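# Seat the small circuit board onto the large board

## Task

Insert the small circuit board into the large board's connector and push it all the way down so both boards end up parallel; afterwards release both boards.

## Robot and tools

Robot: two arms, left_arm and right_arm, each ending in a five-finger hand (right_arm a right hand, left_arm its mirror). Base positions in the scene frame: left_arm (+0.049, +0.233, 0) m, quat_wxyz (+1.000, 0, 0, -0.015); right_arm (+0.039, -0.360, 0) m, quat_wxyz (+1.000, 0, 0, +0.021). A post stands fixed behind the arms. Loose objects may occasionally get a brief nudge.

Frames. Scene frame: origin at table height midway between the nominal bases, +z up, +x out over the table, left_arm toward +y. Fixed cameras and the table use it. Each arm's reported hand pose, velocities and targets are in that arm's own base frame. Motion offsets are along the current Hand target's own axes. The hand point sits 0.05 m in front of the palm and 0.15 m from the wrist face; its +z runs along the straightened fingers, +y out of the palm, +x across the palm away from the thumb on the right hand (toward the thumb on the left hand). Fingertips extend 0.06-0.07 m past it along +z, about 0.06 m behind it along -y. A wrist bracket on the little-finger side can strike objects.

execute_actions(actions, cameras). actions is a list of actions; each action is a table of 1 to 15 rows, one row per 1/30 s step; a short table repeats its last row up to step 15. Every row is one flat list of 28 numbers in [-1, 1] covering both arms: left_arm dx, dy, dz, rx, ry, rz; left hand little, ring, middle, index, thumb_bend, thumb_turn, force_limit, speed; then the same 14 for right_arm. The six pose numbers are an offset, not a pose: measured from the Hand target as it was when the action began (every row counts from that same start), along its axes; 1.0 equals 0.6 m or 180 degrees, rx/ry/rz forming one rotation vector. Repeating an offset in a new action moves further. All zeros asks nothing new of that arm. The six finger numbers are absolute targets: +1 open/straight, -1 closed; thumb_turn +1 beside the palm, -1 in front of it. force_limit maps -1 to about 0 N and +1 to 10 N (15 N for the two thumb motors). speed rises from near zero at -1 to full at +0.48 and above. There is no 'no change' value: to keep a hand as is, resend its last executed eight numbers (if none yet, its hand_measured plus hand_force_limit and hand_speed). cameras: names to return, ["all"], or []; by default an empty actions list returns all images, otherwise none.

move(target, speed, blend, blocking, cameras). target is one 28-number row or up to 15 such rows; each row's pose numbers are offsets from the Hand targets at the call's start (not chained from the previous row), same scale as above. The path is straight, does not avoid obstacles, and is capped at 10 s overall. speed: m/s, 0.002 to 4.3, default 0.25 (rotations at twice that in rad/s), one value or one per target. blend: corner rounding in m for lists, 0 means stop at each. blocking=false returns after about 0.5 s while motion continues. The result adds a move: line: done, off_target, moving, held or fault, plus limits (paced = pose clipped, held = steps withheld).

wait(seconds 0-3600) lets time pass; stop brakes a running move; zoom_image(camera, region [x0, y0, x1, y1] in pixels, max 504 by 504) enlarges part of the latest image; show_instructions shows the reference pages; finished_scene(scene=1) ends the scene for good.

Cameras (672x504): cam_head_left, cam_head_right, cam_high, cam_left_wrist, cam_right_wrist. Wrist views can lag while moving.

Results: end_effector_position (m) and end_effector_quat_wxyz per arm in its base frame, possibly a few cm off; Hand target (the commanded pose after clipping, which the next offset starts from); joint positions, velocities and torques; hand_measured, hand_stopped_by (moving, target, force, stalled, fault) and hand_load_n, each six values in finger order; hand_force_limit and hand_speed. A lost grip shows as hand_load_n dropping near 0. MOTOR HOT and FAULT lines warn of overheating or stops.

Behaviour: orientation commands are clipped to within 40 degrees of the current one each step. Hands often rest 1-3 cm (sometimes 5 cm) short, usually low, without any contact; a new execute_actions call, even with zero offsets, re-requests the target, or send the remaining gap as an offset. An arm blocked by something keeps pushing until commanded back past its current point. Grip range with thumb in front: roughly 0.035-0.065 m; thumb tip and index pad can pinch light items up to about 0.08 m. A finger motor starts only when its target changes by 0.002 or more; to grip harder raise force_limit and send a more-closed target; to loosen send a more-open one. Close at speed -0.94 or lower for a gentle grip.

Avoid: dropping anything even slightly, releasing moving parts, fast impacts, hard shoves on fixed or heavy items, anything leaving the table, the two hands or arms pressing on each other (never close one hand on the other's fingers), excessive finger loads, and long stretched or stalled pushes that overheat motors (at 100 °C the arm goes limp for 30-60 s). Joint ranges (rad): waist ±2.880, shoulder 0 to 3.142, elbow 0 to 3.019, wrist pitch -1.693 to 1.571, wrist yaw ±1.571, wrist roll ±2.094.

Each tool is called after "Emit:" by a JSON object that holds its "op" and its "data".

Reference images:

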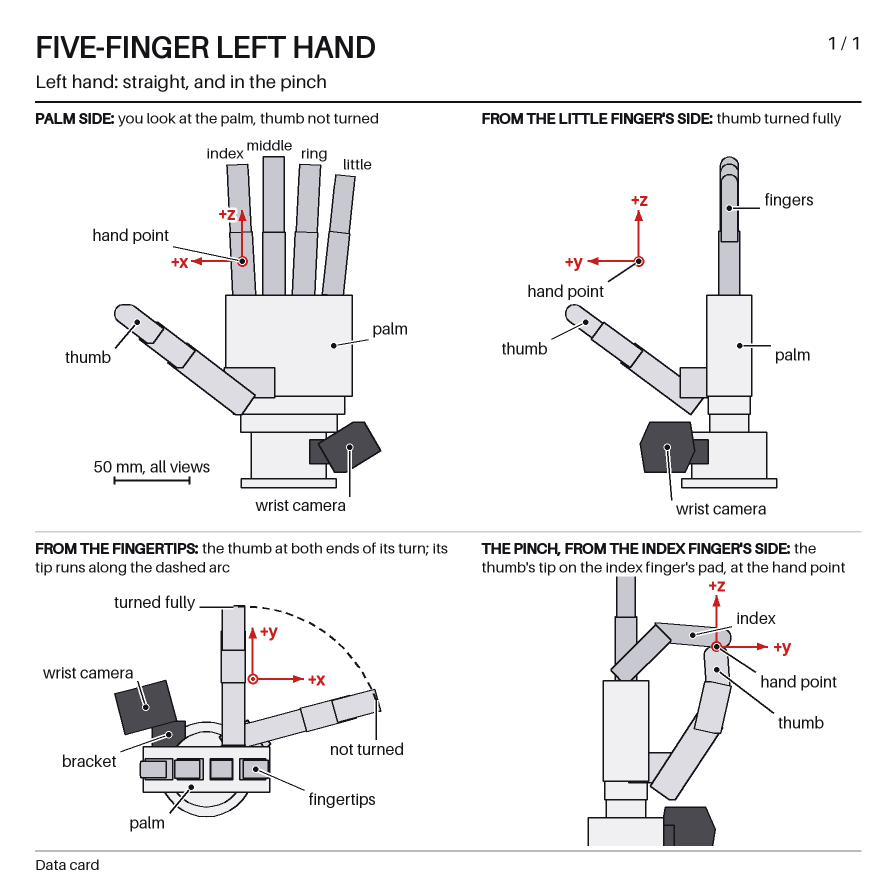

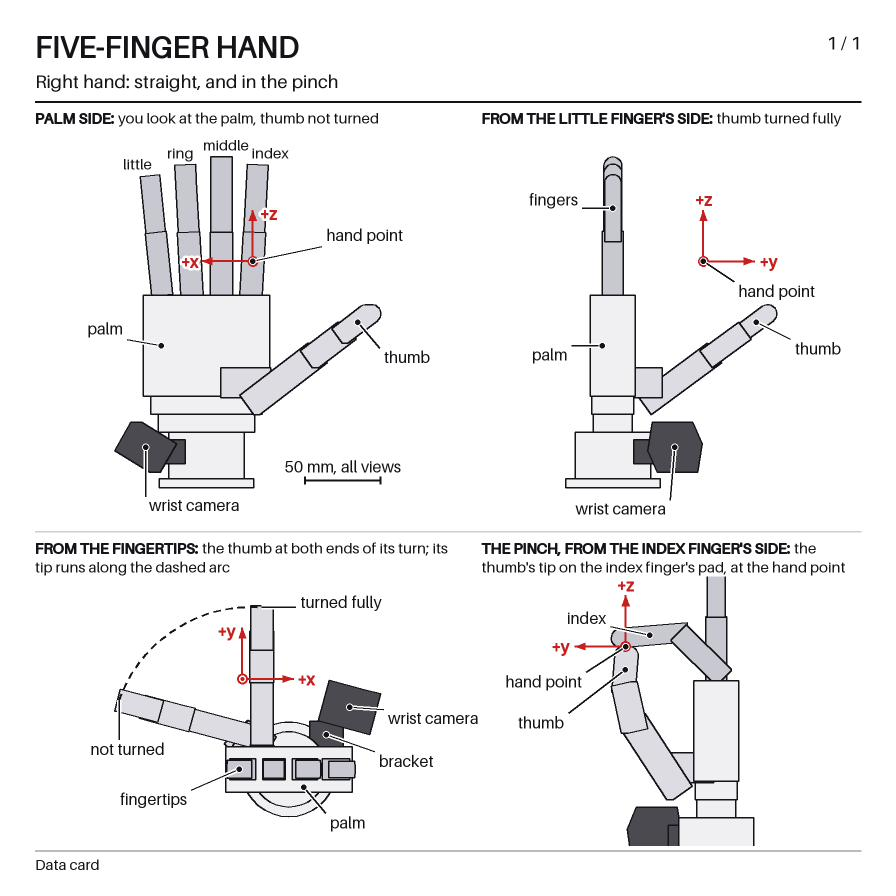

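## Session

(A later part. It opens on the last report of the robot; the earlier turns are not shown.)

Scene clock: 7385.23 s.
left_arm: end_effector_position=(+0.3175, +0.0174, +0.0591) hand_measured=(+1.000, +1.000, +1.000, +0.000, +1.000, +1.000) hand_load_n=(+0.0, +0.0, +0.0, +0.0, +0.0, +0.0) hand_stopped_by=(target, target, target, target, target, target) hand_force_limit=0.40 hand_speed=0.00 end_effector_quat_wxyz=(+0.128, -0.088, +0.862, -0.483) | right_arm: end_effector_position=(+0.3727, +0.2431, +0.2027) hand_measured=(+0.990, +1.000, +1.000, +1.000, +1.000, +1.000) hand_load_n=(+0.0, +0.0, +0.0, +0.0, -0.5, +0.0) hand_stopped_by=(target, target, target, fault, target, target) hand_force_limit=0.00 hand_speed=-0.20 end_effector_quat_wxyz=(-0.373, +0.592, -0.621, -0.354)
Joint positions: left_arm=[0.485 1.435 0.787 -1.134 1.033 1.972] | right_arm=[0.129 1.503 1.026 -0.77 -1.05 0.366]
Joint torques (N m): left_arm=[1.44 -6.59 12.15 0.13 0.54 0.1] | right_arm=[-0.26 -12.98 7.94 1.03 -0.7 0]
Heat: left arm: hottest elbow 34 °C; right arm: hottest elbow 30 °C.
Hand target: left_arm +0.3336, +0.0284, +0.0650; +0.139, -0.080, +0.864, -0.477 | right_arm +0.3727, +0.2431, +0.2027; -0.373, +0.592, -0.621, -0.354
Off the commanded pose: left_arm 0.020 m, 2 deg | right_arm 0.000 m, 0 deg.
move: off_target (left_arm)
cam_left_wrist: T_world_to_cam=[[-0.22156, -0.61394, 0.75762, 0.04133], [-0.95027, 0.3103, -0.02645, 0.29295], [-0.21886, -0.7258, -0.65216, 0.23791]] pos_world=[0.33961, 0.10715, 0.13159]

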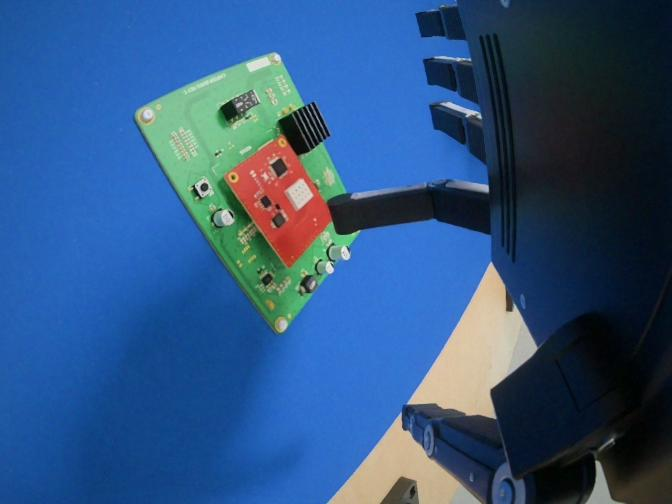

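Emit:
{"op": "zoom_image", "data": {"camera": "cam_left_wrist", "region": [215, 130, 365, 275]}}

Emit:
{"op": "zoom_image", "data": {"camera": "cam_left_wrist", "region": [215, 155, 255, 185]}}

Emit:
{"op": "zoom_image", "data": {"camera": "cam_left_wrist", "region": [265, 125, 305, 155]}}

Emit:
{"op": "zoom_image", "data": {"camera": "cam_left_wrist", "region": [270, 250, 310, 280]}}

Emit:
{"op": "zoom_image", "data": {"camera": "cam_left_wrist", "region": [310, 190, 350, 235]}}

Scaled by 3.360 from the camera's image (finer frame: 960x720).

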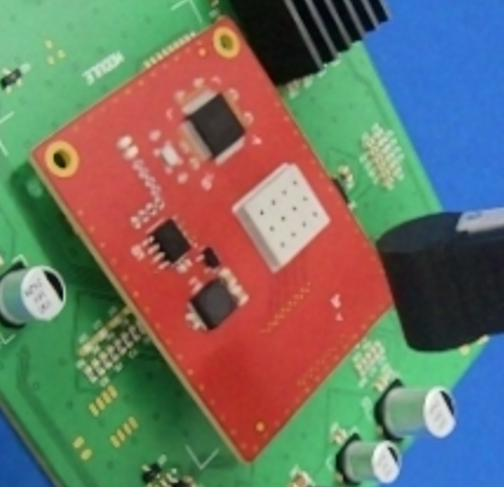

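Scaled by 12.600 from the camera's image (finer frame: 960x720).

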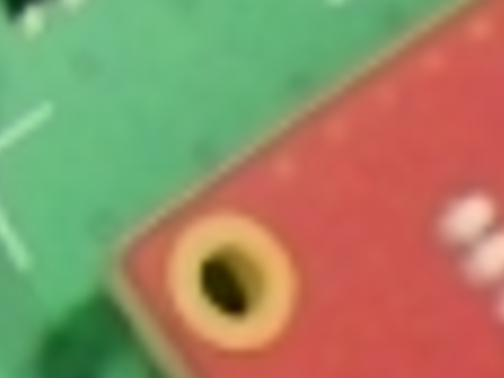

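Scaled by 12.600 from the camera's image (finer frame: 960x720).

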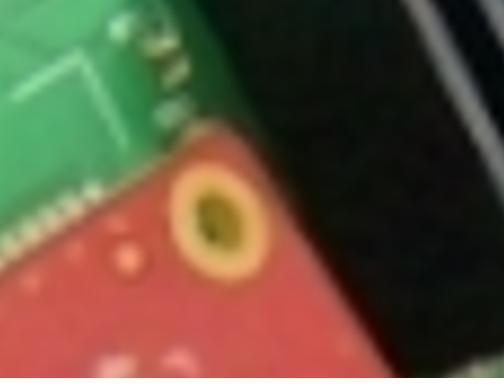

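Scaled by 12.600 from the camera's image (finer frame: 960x720).

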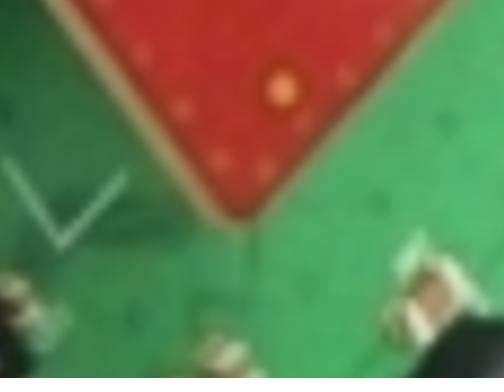

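Scaled by 11.200 from the camera's image (finer frame: 960x720).

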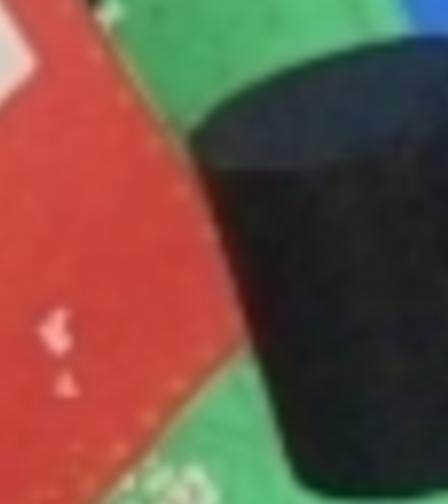

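Emit:
{"op": "move", "data": {"target": [0.01033,0.01425,0.00968,0.00216,0.0086,-0.04532,1,1,1,0.0,1,1,0.4,0,0,0,0,0,0,0,0.99,1,1,1,1,1,0,-0.2], "speed": 0.04, "cameras": ["cam_left_wrist", "cam_right_wrist"]}}

Emit:
{"op": "zoom_image", "data": {"camera": "cam_left_wrist", "region": [200, 110, 380, 290]}}

Emit:
{"op": "zoom_image", "data": {"camera": "cam_right_wrist", "region": [310, 95, 420, 175]}}

Scene clock: 7447.40 s.
left_arm: end_effector_position=(+0.3163, +0.0170, +0.0483) hand_measured=(+1.000, +1.000, +1.000, +0.000, +1.000, +1.000) hand_load_n=(+0.0, +0.0, +0.0, +0.0, +0.0, -0.5) hand_stopped_by=(target, target, target, target, target, target) hand_force_limit=0.40 hand_speed=0.00 end_effector_quat_wxyz=(+0.090, -0.131, +0.855, -0.493) | right_arm: end_effector_position=(+0.3727, +0.2431, +0.2027) hand_measured=(+0.990, +1.000, +1.000, +1.000, +1.000, +1.000) hand_load_n=(+0.0, +0.0, +0.0, +0.0, +0.0, +0.0) hand_stopped_by=(target, target, target, fault, target, target) hand_force_limit=0.00 hand_speed=-0.20 end_effector_quat_wxyz=(-0.373, +0.592, -0.621, -0.354)
Joint positions: left_arm=[0.485 1.499 0.806 -1.138 1.03 1.9] | right_arm=[0.129 1.503 1.026 -0.77 -1.05 0.366]
Joint torques (N m): left_arm=[0.62 -7.41 11.67 -0.1 0.52 -0.08] | right_arm=[-0.5 -13.22 7.92 1.03 -0.7 -0.02]
Heat: left arm: hottest elbow 38 °C; right arm: hottest elbow 30 °C.
Hand target: left_arm +0.3296, +0.0267, +0.0538; +0.094, -0.135, +0.856, -0.490 | right_arm +0.3727, +0.2431, +0.2027; -0.373, +0.592, -0.621, -0.354
Off the commanded pose: left_arm 0.017 m, 1 deg | right_arm 0.000 m, 0 deg.
move: off_target (left_arm)
cam_left_wrist: T_world_to_cam=[[-0.12046, -0.58776, 0.80002, 0.01452], [-0.95916, 0.27668, 0.05885, 0.29097], [-0.25594, -0.76025, -0.59708, 0.24003]] pos_world=[0.34226, 0.11051, 0.11458]
cam_right_wrist: T_world_to_cam=[[-0.9804, -0.04041, -0.19285, 0.41766], [-0.19302, 0.00012, 0.9812, -0.1242], [-0.03963, 0.99918, -0.00792, -0.11447]] pos_world=[0.38096, 0.13127, 0.2015]

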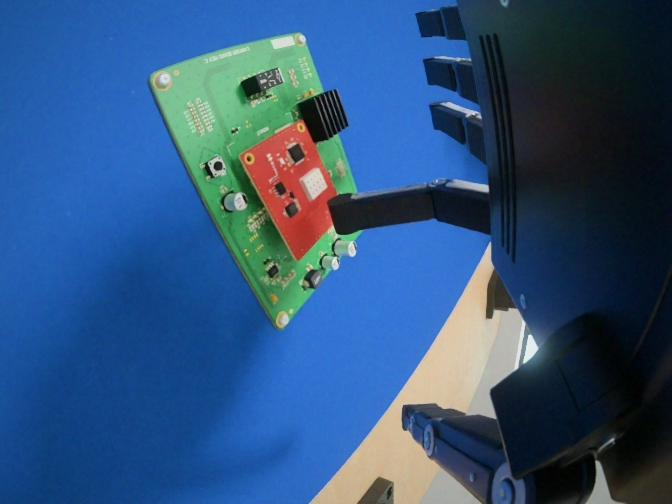

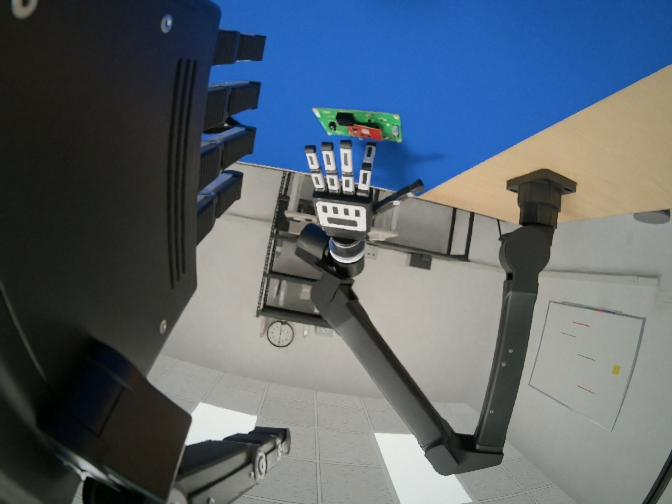

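Scaled by 2.800 from the camera's image (finer frame: 960x720).

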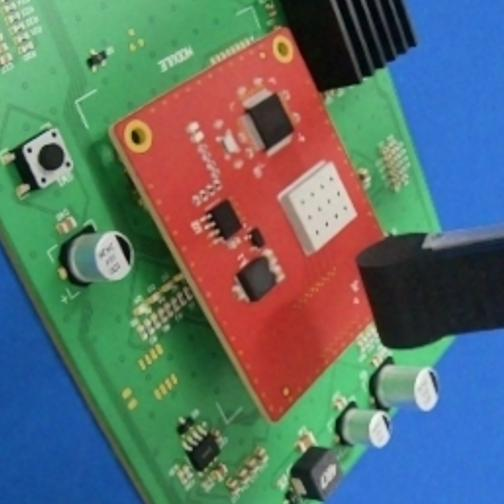

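Scaled by 4.582 from the camera's image (finer frame: 960x720).

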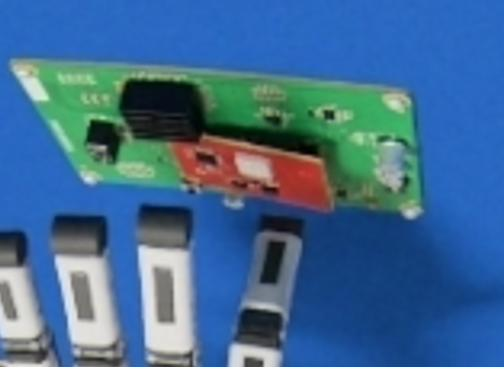

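Emit:
{"op": "move", "data": {"target": [0.00242,0.01423,0.00657,0.00069,0.00394,-0.00872,1,1,1,0.0,1,1,0.4,0,0,0,0,0,0,0,0.99,1,1,1,1,1,0,-0.2], "speed": 0.02, "cameras": ["cam_left_wrist"]}}

Emit:
{"op": "zoom_image", "data": {"camera": "cam_left_wrist", "region": [200, 90, 380, 270]}}

Scene clock: 7473.53 s.
left_arm: end_effector_position=(+0.3133, +0.0165, +0.0394) hand_measured=(+1.000, +1.000, +1.000, +0.000, +1.000, +1.000) hand_load_n=(+0.0, +0.0, +0.0, +0.0, +0.0, +0.0) hand_stopped_by=(target, target, target, target, target, target) hand_force_limit=0.40 hand_speed=0.00 end_effector_quat_wxyz=(+0.076, -0.140, +0.853, -0.497) | right_arm: end_effector_position=(+0.3727, +0.2431, +0.2027) hand_measured=(+0.990, +1.000, +1.000, +1.000, +1.000, +1.000) hand_load_n=(+0.0, +0.0, +0.0, +0.0, +0.0, +0.0) hand_stopped_by=(target, target, target, fault, target, target) hand_force_limit=0.00 hand_speed=-0.20 end_effector_quat_wxyz=(-0.373, +0.592, -0.621, -0.354)
Joint positions: left_arm=[0.487 1.531 0.806 -1.138 1.028 1.897] | right_arm=[0.129 1.503 1.026 -0.77 -1.05 0.366]
Joint torques (N m): left_arm=[0.97 -8.29 11.56 -0.06 0.54 -0.12] | right_arm=[-0.5 -12.98 7.91 0.99 -0.7 -0.02]
Heat: left arm: hottest elbow 36 °C; right arm: hottest elbow 30 °C.
Hand target: left_arm +0.3282, +0.0272, +0.0444; +0.082, -0.143, +0.854, -0.493 | right_arm +0.3727, +0.2431, +0.2027; -0.373, +0.592, -0.621, -0.354
Off the commanded pose: left_arm 0.019 m, 1 deg | right_arm 0.000 m, 0 deg.
move: off_target (left_arm)
cam_left_wrist: T_world_to_cam=[[-0.09252, -0.57683, 0.81161, 0.01165], [-0.95754, 0.27508, 0.08635, 0.28714], [-0.27306, -0.76915, -0.57779, 0.2383]] pos_world=[0.34109, 0.11103, 0.10344]

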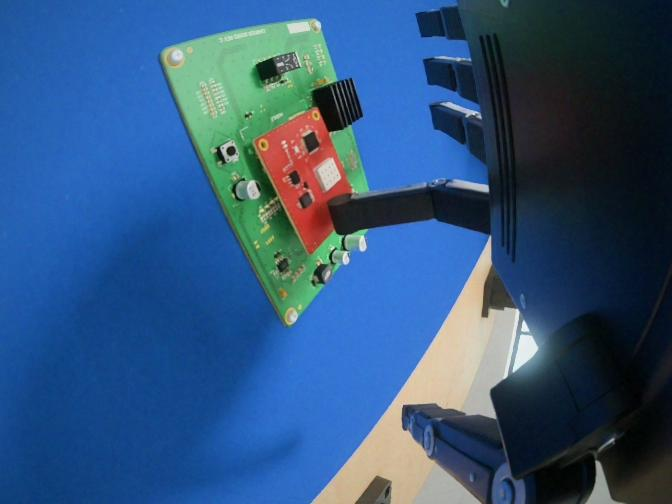

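Scaled by 2.800 from the camera's image (finer frame: 960x720).

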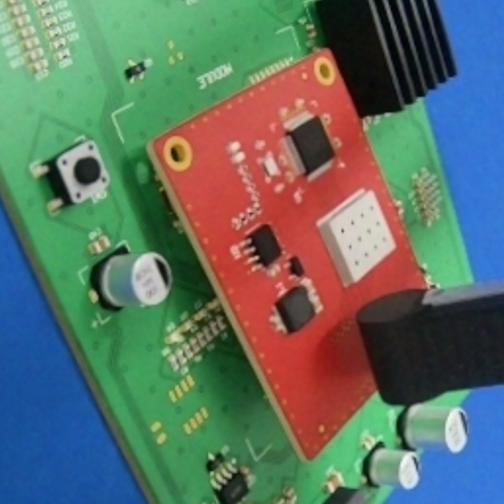

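Emit:
{"op": "move", "data": {"target": [0.0011,0.00537,0.0032,0.00027,0.0019,-0.00329,1,1,1,0.0,1,1,0.4,0,0,0,0,0,0,0,0.99,1,1,1,1,1,0,-0.2], "speed": 0.02, "cameras": ["cam_left_wrist"]}}

Emit:
{"op": "zoom_image", "data": {"camera": "cam_left_wrist", "region": [200, 90, 380, 270]}}

Scene clock: 7496.13 s.
left_arm: end_effector_position=(+0.3120, +0.0160, +0.0359) hand_measured=(+1.000, +1.000, +1.000, +0.000, +1.000, +1.000) hand_load_n=(-0.5, +0.0, +0.0, +0.0, +0.0, +0.0) hand_stopped_by=(target, target, target, target, target, target) hand_force_limit=0.40 hand_speed=0.00 end_effector_quat_wxyz=(+0.070, -0.144, +0.852, -0.498) | right_arm: end_effector_position=(+0.3727, +0.2431, +0.2027) hand_measured=(+0.990, +1.000, +1.000, +1.000, +1.000, +1.000) hand_load_n=(+0.0, +0.0, +0.0, +0.0, -0.5, +0.0) hand_stopped_by=(target, target, target, fault, target, target) hand_force_limit=0.00 hand_speed=-0.20 end_effector_quat_wxyz=(-0.373, +0.592, -0.621, -0.354)
Joint positions: left_arm=[0.487 1.544 0.806 -1.138 1.026 1.895] | right_arm=[0.129 1.503 1.026 -0.77 -1.05 0.366]
Joint torques (N m): left_arm=[0.62 -8.47 11.44 -0.35 0.48 -0.06] | right_arm=[-0.67 -12.98 7.86 1.02 -0.71 0]
Heat: left arm: hottest elbow 35 °C; right arm: hottest elbow 30 °C.
Hand target: left_arm +0.3275, +0.0269, +0.0406; +0.077, -0.146, +0.853, -0.494 | right_arm +0.3727, +0.2431, +0.2027; -0.373, +0.592, -0.621, -0.354
Off the commanded pose: left_arm 0.020 m, 1 deg | right_arm 0.000 m, 0 deg.
move: off_target (left_arm)
cam_left_wrist: T_world_to_cam=[[-0.08117, -0.5723, 0.81602, 0.01033], [-0.95643, 0.27509, 0.09779, 0.28557], [-0.28045, -0.77253, -0.56969, 0.23763]] pos_world=[0.34061, 0.11093, 0.09902]

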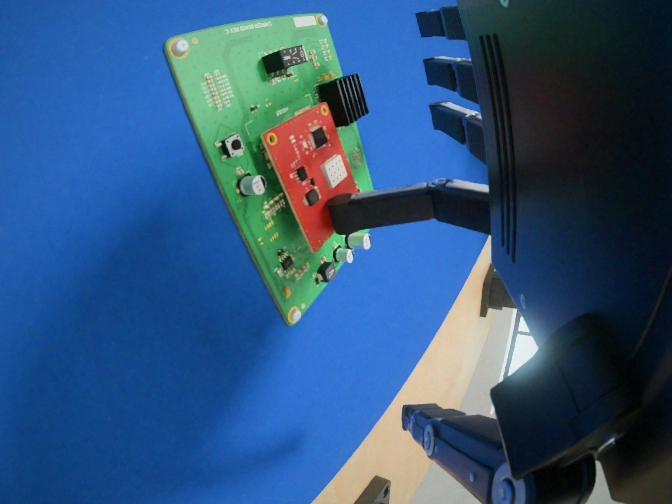

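Scaled by 2.800 from the camera's image (finer frame: 960x720).

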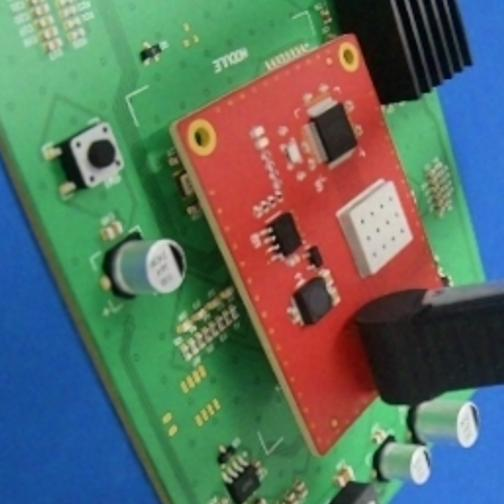

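Emit:
{"op": "move", "data": {"target": [-0.0004,0.0052,0.00295,0.00025,0.00174,-0.00302,1,1,1,0.0,1,1,0.4,0,0,0,0,0,0,0,0.99,1,1,1,1,1,0,-0.2], "speed": 0.02, "cameras": ["cam_left_wrist"]}}

Emit:
{"op": "zoom_image", "data": {"camera": "cam_left_wrist", "region": [200, 90, 380, 270]}}

Scene clock: 7511.60 s.
left_arm: end_effector_position=(+0.3136, +0.0167, +0.0351) hand_measured=(+1.000, +1.000, +1.000, +0.000, +1.000, +1.000) hand_load_n=(+0.0, +0.0, +0.0, +0.0, +0.0, +0.0) hand_stopped_by=(target, target, target, target, target, target) hand_force_limit=0.40 hand_speed=0.00 end_effector_quat_wxyz=(+0.067, -0.148, +0.851, -0.499) | right_arm: end_effector_position=(+0.3727, +0.2431, +0.2027) hand_measured=(+0.990, +1.000, +1.000, +1.000, +1.000, +1.000) hand_load_n=(+0.0, +0.0, +0.0, +0.0, -0.5, +0.0) hand_stopped_by=(target, target, target, fault, target, target) hand_force_limit=0.00 hand_speed=-0.20 end_effector_quat_wxyz=(-0.373, +0.592, -0.621, -0.354)
Joint positions: left_arm=[0.487 1.554 0.813 -1.138 1.027 1.888] | right_arm=[0.129 1.503 1.026 -0.77 -1.05 0.366]
Joint torques (N m): left_arm=[0.62 -8.88 11.02 -0.02 0.57 -0.01] | right_arm=[-0.32 -13.16 7.82 0.95 -0.68 -0.01]
Heat: left arm: hottest elbow 35 °C; right arm: hottest elbow 30 °C.
Hand target: left_arm +0.3277, +0.0270, +0.0371; +0.072, -0.149, +0.853, -0.495 | right_arm +0.3727, +0.2431, +0.2027; -0.373, +0.592, -0.621, -0.354
Off the commanded pose: left_arm 0.018 m, 1 deg | right_arm 0.000 m, 0 deg.
move: off_target (left_arm)
cam_left_wrist: T_world_to_cam=[[-0.07241, -0.56974, 0.81863, 0.00866], [-0.95661, 0.27192, 0.10463, 0.2869], [-0.28221, -0.77554, -0.56471, 0.23857]] pos_world=[0.34241, 0.11194, 0.09761]

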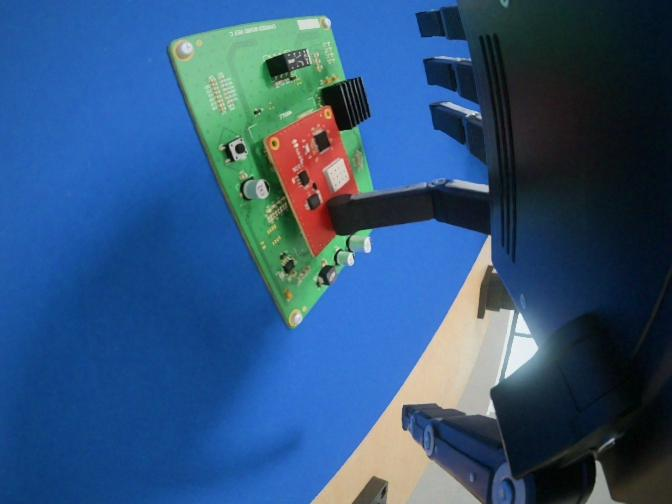

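Scaled by 2.800 from the camera's image (finer frame: 960x720).

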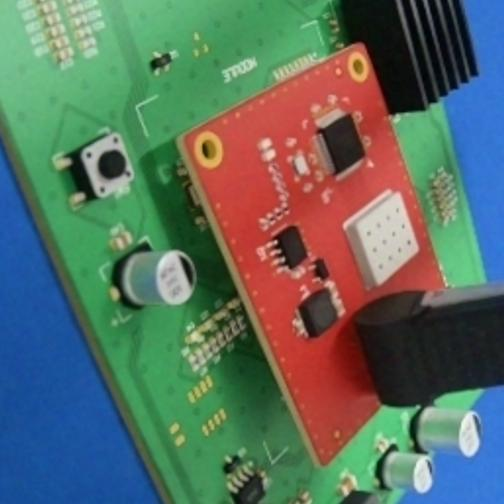

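Emit:
{"op": "move", "data": {"target": [0.0019,0.009,0.00535,0.00047,0.00319,-0.0055,1,1,1,0.0,1,1,0.4,0,0,0,0,0,0,0,0.99,1,1,1,1,1,0,-0.2], "speed": 0.02, "cameras": ["cam_left_wrist"]}}

Emit:
{"op": "zoom_image", "data": {"camera": "cam_left_wrist", "region": [200, 90, 380, 270]}}

Scene clock: 7529.60 s.
left_arm: end_effector_position=(+0.3154, +0.0172, +0.0328) hand_measured=(+1.000, +1.000, +1.000, +0.000, +1.000, +1.000) hand_load_n=(+0.0, +0.0, +0.0, -0.5, +0.0, +0.0) hand_stopped_by=(target, target, target, target, target, target) hand_force_limit=0.40 hand_speed=0.00 end_effector_quat_wxyz=(+0.062, -0.154, +0.849, -0.501) | right_arm: end_effector_position=(+0.3727, +0.2431, +0.2027) hand_measured=(+0.990, +1.000, +1.000, +1.000, +1.000, +1.000) hand_load_n=(+0.0, +0.0, +0.0, +0.0, +0.0, +0.0) hand_stopped_by=(target, target, target, fault, target, target) hand_force_limit=0.00 hand_speed=-0.20 end_effector_quat_wxyz=(-0.373, +0.592, -0.621, -0.354)
Joint positions: left_arm=[0.487 1.57 0.821 -1.138 1.029 1.879] | right_arm=[0.129 1.503 1.026 -0.77 -1.05 0.366]
Joint torques (N m): left_arm=[0.44 -7.65 10.44 -0.05 0.34 0.05] | right_arm=[-0.5 -13.1 7.91 1.06 -0.71 -0.03]
Heat: left arm: hottest elbow 36 °C; right arm: hottest elbow 30 °C.
Hand target: left_arm +0.3265, +0.0264, +0.0308; +0.064, -0.154, +0.851, -0.498 | right_arm +0.3727, +0.2431, +0.2027; -0.373, +0.592, -0.621, -0.354
Off the commanded pose: left_arm 0.015 m, 1 deg | right_arm 0.000 m, 0 deg.
move: off_target (left_arm)
cam_left_wrist: T_world_to_cam=[[-0.05799, -0.5633, 0.82422, 0.00603], [-0.95644, 0.26798, 0.11585, 0.2884], [-0.28613, -0.78159, -0.5543, 0.23917]] pos_world=[0.34461, 0.11305, 0.09419]

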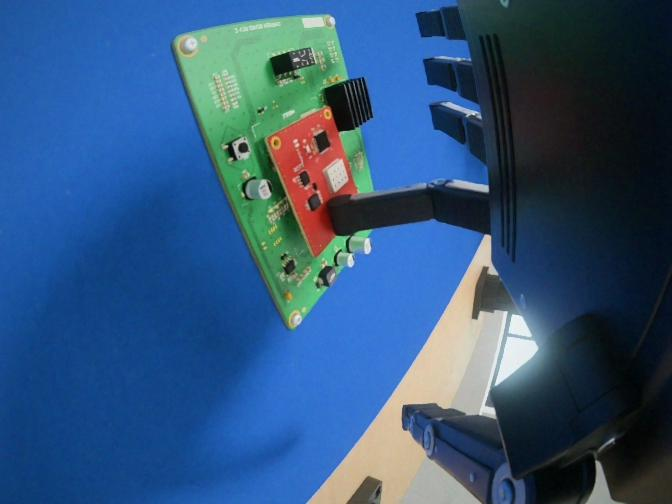

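Scaled by 2.800 from the camera's image (finer frame: 960x720).

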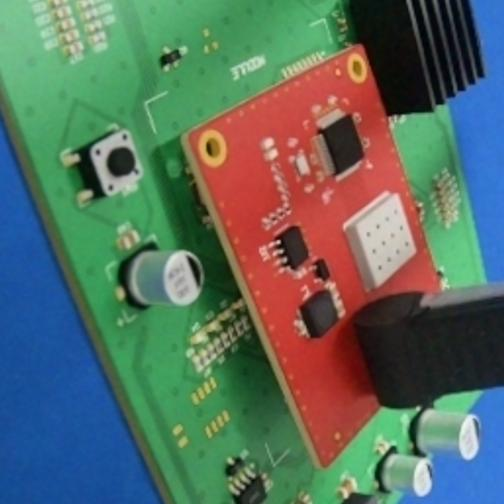

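Emit:
{"op": "zoom_image", "data": {"camera": "cam_left_wrist", "region": [245, 120, 285, 150]}}

Emit:
{"op": "zoom_image", "data": {"camera": "cam_left_wrist", "region": [300, 95, 340, 125]}}

Emit:
{"op": "zoom_image", "data": {"camera": "cam_left_wrist", "region": [290, 235, 330, 265]}}

Emit:
{"op": "wait", "data": {"seconds": 0.1, "cameras": ["cam_right_wrist"]}}

Emit:
{"op": "zoom_image", "data": {"camera": "cam_right_wrist", "region": [310, 95, 420, 175]}}

Scaled by 12.600 from the camera's image (finer frame: 960x720).

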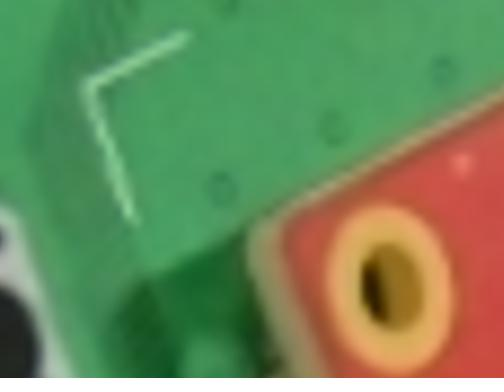

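Scaled by 12.600 from the camera's image (finer frame: 960x720).

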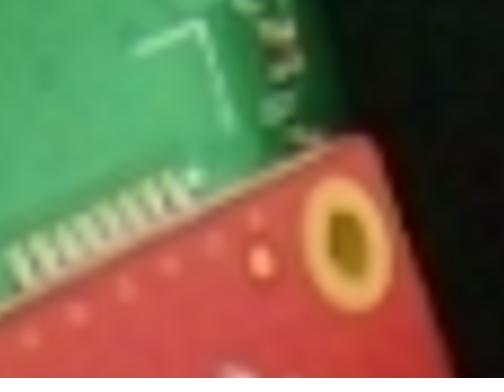

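Scaled by 12.600 from the camera's image (finer frame: 960x720).

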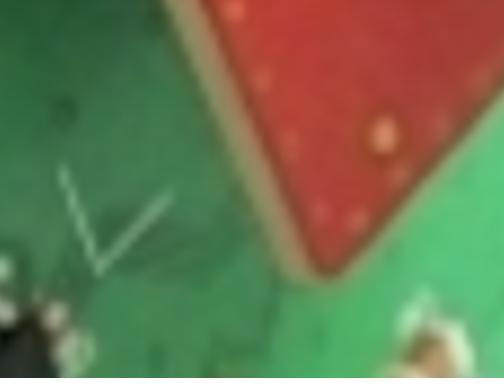

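Scene clock: 7535.43 s.
left_arm: end_effector_position=(+0.3154, +0.0172, +0.0328) hand_measured=(+1.000, +1.000, +1.000, +0.000, +1.000, +1.000) hand_load_n=(+0.0, -0.5, +0.0, -0.5, +0.0, +0.0) hand_stopped_by=(target, target, target, target, target, target) hand_force_limit=0.40 hand_speed=0.00 end_effector_quat_wxyz=(+0.062, -0.154, +0.849, -0.501) | right_arm: end_effector_position=(+0.3727, +0.2431, +0.2027) hand_measured=(+0.990, +1.000, +1.000, +1.000, +1.000, +1.000) hand_load_n=(+0.0, +0.0, +0.0, +0.0, -0.5, +0.0) hand_stopped_by=(target, target, target, fault, target, target) hand_force_limit=0.00 hand_speed=-0.20 end_effector_quat_wxyz=(-0.373, +0.592, -0.621, -0.354)
Joint positions: left_arm=[0.487 1.57 0.821 -1.138 1.029 1.879] | right_arm=[0.129 1.503 1.026 -0.77 -1.05 0.366]
Joint torques (N m): left_arm=[0.97 -7.3 10.25 0.18 0.42 0] | right_arm=[-0.56 -13.1 7.84 0.99 -0.69 -0.04]
Heat: left arm: hottest elbow 36 °C; right arm: hottest elbow 30 °C.
Hand target: left_arm +0.3265, +0.0264, +0.0308; +0.064, -0.154, +0.851, -0.498 | right_arm +0.3727, +0.2431, +0.2027; -0.373, +0.592, -0.621, -0.354
Off the commanded pose: left_arm 0.015 m, 1 deg | right_arm 0.000 m, 0 deg.
wait: 0.10 s; at rest from the start
cam_right_wrist: T_world_to_cam=[[-0.9804, -0.04041, -0.19285, 0.41766], [-0.19302, 0.00012, 0.9812, -0.1242], [-0.03963, 0.99918, -0.00792, -0.11447]] pos_world=[0.38096, 0.13127, 0.2015]

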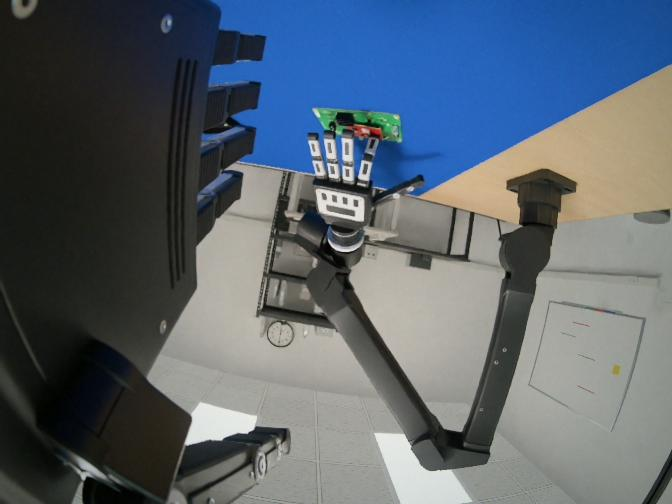

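Scaled by 4.582 from the camera's image (finer frame: 960x720).

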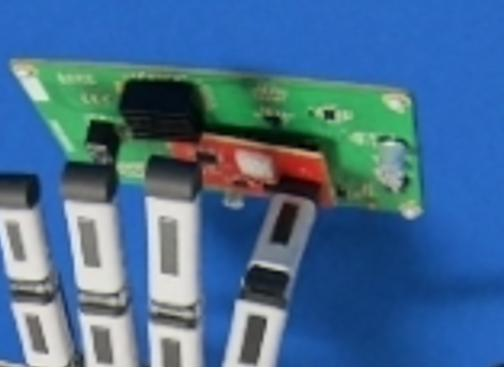

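Emit:
{"op": "move", "data": {"target": [0.0096,-0.1879,-0.1074,0,0,0,1,1,1,0.0,1,1,0.4,0,0,0,0,0,0,0,0.99,1,1,1,1,1,0,-0.2], "speed": 0.08, "cameras": ["cam_left_wrist"]}}

Scene clock: 7608.70 s.
left_arm: end_effector_position=(+0.3135, +0.0171, +0.1456) hand_measured=(+1.000, +1.000, +1.000, +0.000, +1.000, +1.000) hand_load_n=(+0.0, +0.0, +0.0, +0.0, +0.0, +0.0) hand_stopped_by=(target, target, target, target, target, target) hand_force_limit=0.40 hand_speed=0.00 end_effector_quat_wxyz=(+0.046, -0.162, +0.847, -0.504) | right_arm: end_effector_position=(+0.3727, +0.2431, +0.2027) hand_measured=(+0.990, +1.000, +1.000, +1.000, +1.000, +1.000) hand_load_n=(+0.0, +0.5, +0.0, +0.0, +0.0, +0.0) hand_stopped_by=(target, target, target, fault, target, target) hand_force_limit=0.00 hand_speed=-0.20 end_effector_quat_wxyz=(-0.373, +0.592, -0.621, -0.354)
Joint positions: left_arm=[0.487 1.407 0.986 -1.504 1.024 1.879] | right_arm=[0.129 1.503 1.026 -0.77 -1.05 0.366]
Joint torques (N m): left_arm=[0.91 -9.64 13.2 -0.54 0.53 -0.03] | right_arm=[-0.5 -13.04 7.87 1.01 -0.71 -0.01]
Heat: left arm: hottest elbow 35 °C; right arm: hottest elbow 30 °C.
Hand target: left_arm +0.3266, +0.0263, +0.1608; +0.064, -0.154, +0.851, -0.498 | right_arm +0.3727, +0.2431, +0.2027; -0.373, +0.592, -0.621, -0.354
Off the commanded pose: left_arm 0.022 m, 2 deg | right_arm 0.000 m, 0 deg.
move: off_target (left_arm)
cam_left_wrist: T_world_to_cam=[[-0.02977, -0.5521, 0.83325, -0.09744], [-0.95137, 0.27135, 0.1458, 0.26757], [-0.30659, -0.78839, -0.53333, 0.30462]] pos_world=[0.34505, 0.11376, 0.20465]

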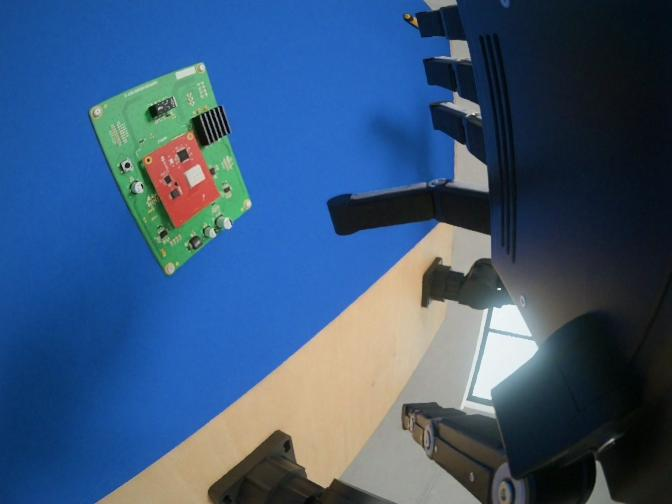

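Emit:
{"op": "move", "data": {"target": [[0,0,0,0,0,0,1,1,1,1,1,1,0.4,0,0,0,0,0,0,0,0.99,1,1,1,1,1,0,-0.2],[0.0903,0.1774,0.087,0.0934,-0.016,0.0075,1,1,1,1,1,1,0.4,0,0,0,0,0,0,0,0.99,1,1,1,1,1,0,-0.2]], "speed": 0.06, "cameras": ["cam_left_wrist"]}}

Scene clock: 7653.83 s.
left_arm: end_effector_position=(+0.2719, +0.0143, +0.0517) hand_measured=(+1.000, +1.000, +1.000, +1.000, +1.000, +1.000) hand_load_n=(+0.0, +0.0, +0.0, +0.0, +0.0, +0.0) hand_stopped_by=(target, target, target, target, target, target) hand_force_limit=0.40 hand_speed=0.00 end_effector_quat_wxyz=(+0.122, -0.196, +0.796, -0.560) | right_arm: end_effector_position=(+0.3727, +0.2431, +0.2027) hand_measured=(+0.990, +1.000, +1.000, +1.000, +1.000, +1.000) hand_load_n=(+0.0, +0.0, +0.0, +0.0, +0.0, +0.0) hand_stopped_by=(target, target, target, fault, target, target) hand_force_limit=0.00 hand_speed=-0.20 end_effector_quat_wxyz=(-0.373, +0.592, -0.621, -0.354)
Joint positions: left_arm=[0.65 1.485 0.684 -1.256 1.172 2.065] | right_arm=[0.129 1.503 1.026 -0.77 -1.05 0.366]
Joint torques (N m): left_arm=[1.38 -6.53 5.35 0.14 0.71 0.11] | right_arm=[-0.67 -13.04 7.92 1.05 -0.71 0]
Heat: left arm: hottest elbow 38 °C; right arm: hottest elbow 30 °C.
Hand target: left_arm +0.2679, +0.0141, +0.0449; +0.113, -0.145, +0.769, -0.612 | right_arm +0.3727, +0.2431, +0.2027; -0.373, +0.592, -0.621, -0.354
Off the commanded pose: left_arm 0.008 m, 9 deg | right_arm 0.000 m, 0 deg.
joint sent to its limit (left arm) — joint 6 (wrist roll), upper limit. The joint targets are off in orientation, not in position.
move: off_target (left_arm)
cam_left_wrist: T_world_to_cam=[[-0.05964, -0.45091, 0.89058, -0.0182], [-0.99023, 0.13941, 0.00428, 0.26216], [-0.12608, -0.88162, -0.45482, 0.1877]] pos_world=[0.28218, 0.12072, 0.10046]

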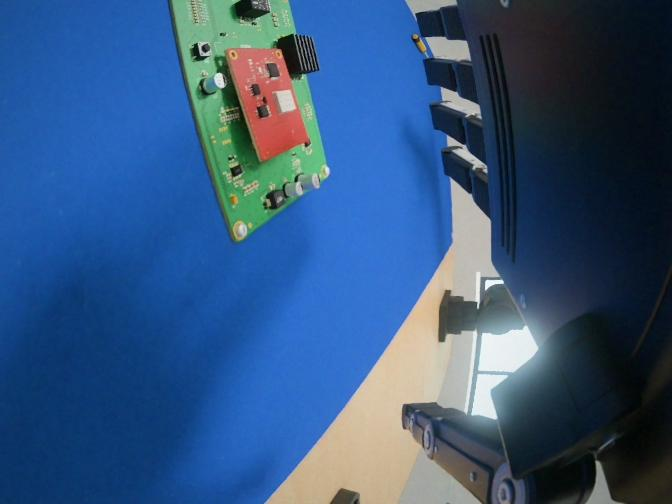

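Emit:
{"op": "zoom_image", "data": {"camera": "cam_left_wrist", "region": [210, 40, 340, 180]}}

Scaled by 3.600 from the camera's image (finer frame: 960x720).

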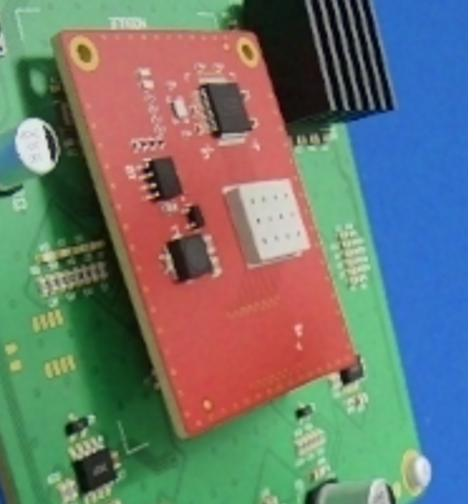

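Emit:
{"op": "move", "data": {"target": [-0.0002,0.0552,0.01274,0,0,0,1,1,1,1,1,1,0.4,0,0,0,0,0,0,0,0.99,1,1,1,1,1,0,-0.2], "speed": 0.05, "cameras": ["cam_left_wrist"]}}

Emit:
{"op": "zoom_image", "data": {"camera": "cam_left_wrist", "region": [190, 60, 340, 200]}}

Scene clock: 7669.97 s.
left_arm: end_effector_position=(+0.2727, +0.0148, +0.0175) hand_measured=(+1.000, +1.000, +1.000, +1.000, +1.000, +1.000) hand_load_n=(+0.0, +0.0, +0.0, +0.0, +0.0, +0.0) hand_stopped_by=(target, target, target, target, target, target) hand_force_limit=0.40 hand_speed=0.00 end_effector_quat_wxyz=(+0.122, -0.196, +0.796, -0.560) | right_arm: end_effector_position=(+0.3727, +0.2431, +0.2027) hand_measured=(+0.990, +1.000, +1.000, +1.000, +1.000, +1.000) hand_load_n=(+0.0, +0.0, +0.0, +0.0, +0.0, +0.0) hand_stopped_by=(target, target, target, fault, target, target) hand_force_limit=0.00 hand_speed=-0.20 end_effector_quat_wxyz=(-0.373, +0.592, -0.621, -0.354)
Joint positions: left_arm=[0.65 1.576 0.657 -1.137 1.173 2.065] | right_arm=[0.129 1.503 1.026 -0.77 -1.05 0.366]
Joint torques (N m): left_arm=[1.03 -6.89 4.48 0.29 0.66 0.11] | right_arm=[-0.21 -13.1 7.88 1.02 -0.7 0]
Heat: left arm: hottest elbow 36 °C; right arm: hottest elbow 30 °C.
Hand target: left_arm +0.2679, +0.0142, +0.0110; +0.113, -0.145, +0.769, -0.612 | right_arm +0.3727, +0.2431, +0.2027; -0.373, +0.592, -0.621, -0.354
Off the commanded pose: left_arm 0.008 m, 9 deg | right_arm 0.000 m, 0 deg.
joint sent to its limit (left arm) — joint 6 (wrist roll), upper limit. The joint targets are off in orientation, not in position.
move: off_target (left_arm)
cam_left_wrist: T_world_to_cam=[[-0.06016, -0.45089, 0.89055, 0.01258], [-0.99033, 0.13865, 0.0033, 0.26302], [-0.12496, -0.88174, -0.45488, 0.17241]] pos_world=[0.28278, 0.12122, 0.06636]

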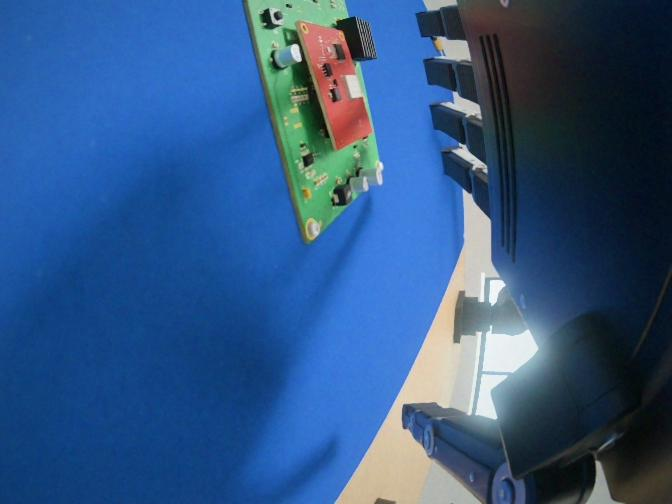

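Scaled by 3.360 from the camera's image (finer frame: 960x720).

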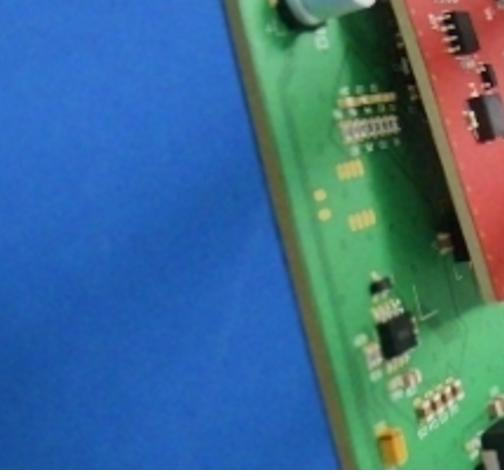

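Emit:
{"op": "zoom_image", "data": {"camera": "cam_left_wrist", "region": [285, 95, 385, 195]}}

Emit:
{"op": "zoom_image", "data": {"camera": "cam_left_wrist", "region": [290, 20, 380, 110]}}

Emit:
{"op": "zoom_image", "data": {"camera": "cam_left_wrist", "region": [305, 115, 355, 165]}}

Scaled by 5.040 from the camera's image (finer frame: 960x720).

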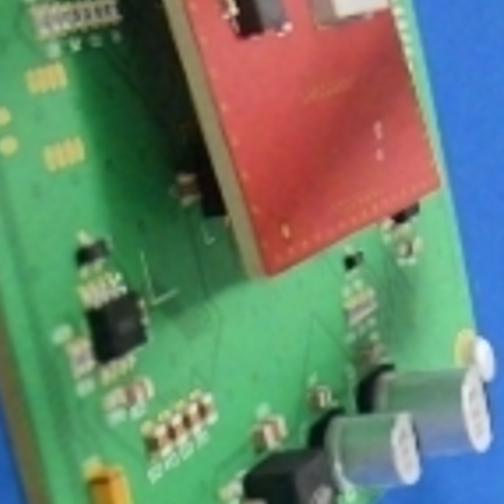

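Scaled by 5.600 from the camera's image (finer frame: 960x720).

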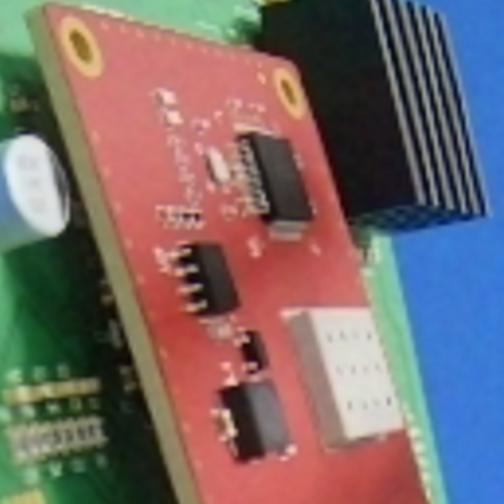

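Scaled by 10.080 from the camera's image (finer frame: 960x720).

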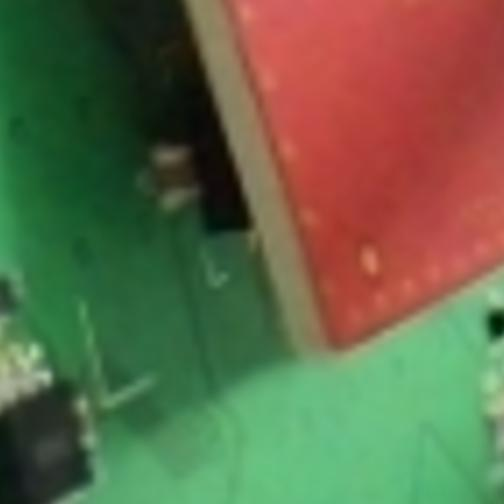

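Emit:
{"op": "move", "data": {"target": [-0.02132,-0.02218,0.04742,0.08647,-0.01375,0.00407,1,1,1,1,1,1,0.4,0,0,0,0,0,0,0,0.99,1,1,1,1,1,0,-0.2], "speed": 0.05, "cameras": ["cam_left_wrist"]}}

Scene clock: 7702.43 s.
left_arm: end_effector_position=(+0.2956, -0.0052, +0.0235) hand_measured=(+1.000, +1.000, +1.000, +1.000, +1.000, +1.000) hand_load_n=(+0.0, -0.5, +0.0, +0.0, +0.0, -0.5) hand_stopped_by=(target, target, target, target, target, target) hand_force_limit=0.40 hand_speed=0.00 end_effector_quat_wxyz=(+0.188, -0.217, +0.718, -0.634) | right_arm: end_effector_position=(+0.3727, +0.2431, +0.2027) hand_measured=(+0.990, +1.000, +1.000, +1.000, +1.000, +1.000) hand_load_n=(+0.0, +0.0, +0.0, +0.0, +0.0, +0.0) hand_stopped_by=(target, target, target, fault, target, target) hand_force_limit=0.00 hand_speed=-0.20 end_effector_quat_wxyz=(-0.373, +0.592, -0.621, -0.354)
Joint positions: left_arm=[0.65 1.65 0.605 -1.022 1.428 2.065] | right_arm=[0.129 1.503 1.026 -0.77 -1.05 0.366]
Joint torques (N m): left_arm=[-0.38 -6.89 3.45 0.57 0.74 0.07] | right_arm=[-0.56 -13.04 7.97 0.98 -0.7 0]
Heat: left arm: hottest elbow 33 °C; right arm: hottest elbow 30 °C.
Hand target: left_arm +0.2910, -0.0098, +0.0175; +0.152, -0.137, +0.678, -0.706 | right_arm +0.3727, +0.2431, +0.2027; -0.373, +0.592, -0.621, -0.354
Off the commanded pose: left_arm 0.009 m, 14 deg | right_arm 0.000 m, 0 deg.
joint sent to its limit (left arm) — joint 6 (wrist roll), upper limit. The joint targets are off in orientation, not in position.
move: off_target (left_arm)
cam_left_wrist: T_world_to_cam=[[-0.13353, -0.29085, 0.94741, 0.02077], [-0.99045, 0.00607, -0.13773, 0.29111], [0.03431, -0.95675, -0.28888, 0.10897]] pos_world=[0.28736, 0.10853, 0.05189]

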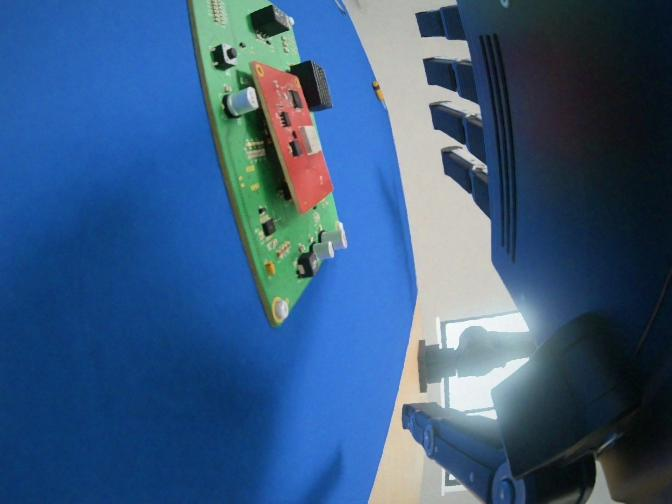

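Emit:
{"op": "zoom_image", "data": {"camera": "cam_left_wrist", "region": [250, 150, 330, 230]}}

Emit:
{"op": "zoom_image", "data": {"camera": "cam_left_wrist", "region": [265, 160, 315, 210]}}

Emit:
{"op": "zoom_image", "data": {"camera": "cam_left_wrist", "region": [235, 50, 315, 150]}}

Scaled by 6.300 from the camera's image (finer frame: 960x720).

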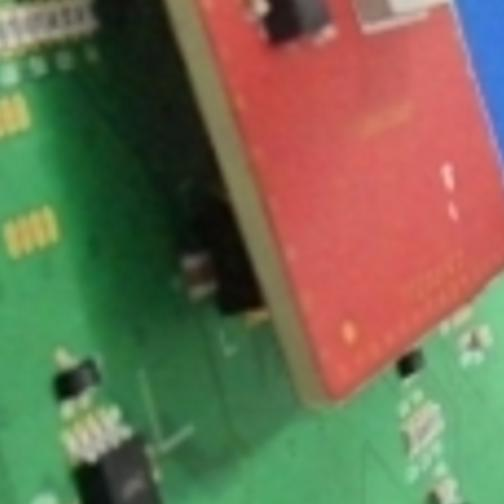

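Scaled by 10.080 from the camera's image (finer frame: 960x720).

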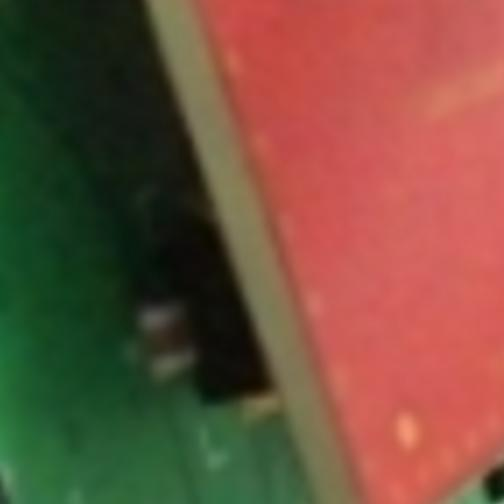

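Scaled by 5.040 from the camera's image (finer frame: 960x720).

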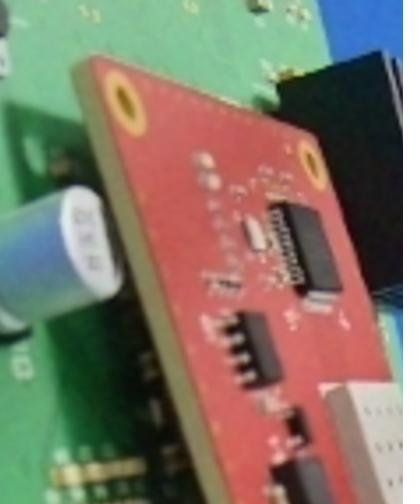

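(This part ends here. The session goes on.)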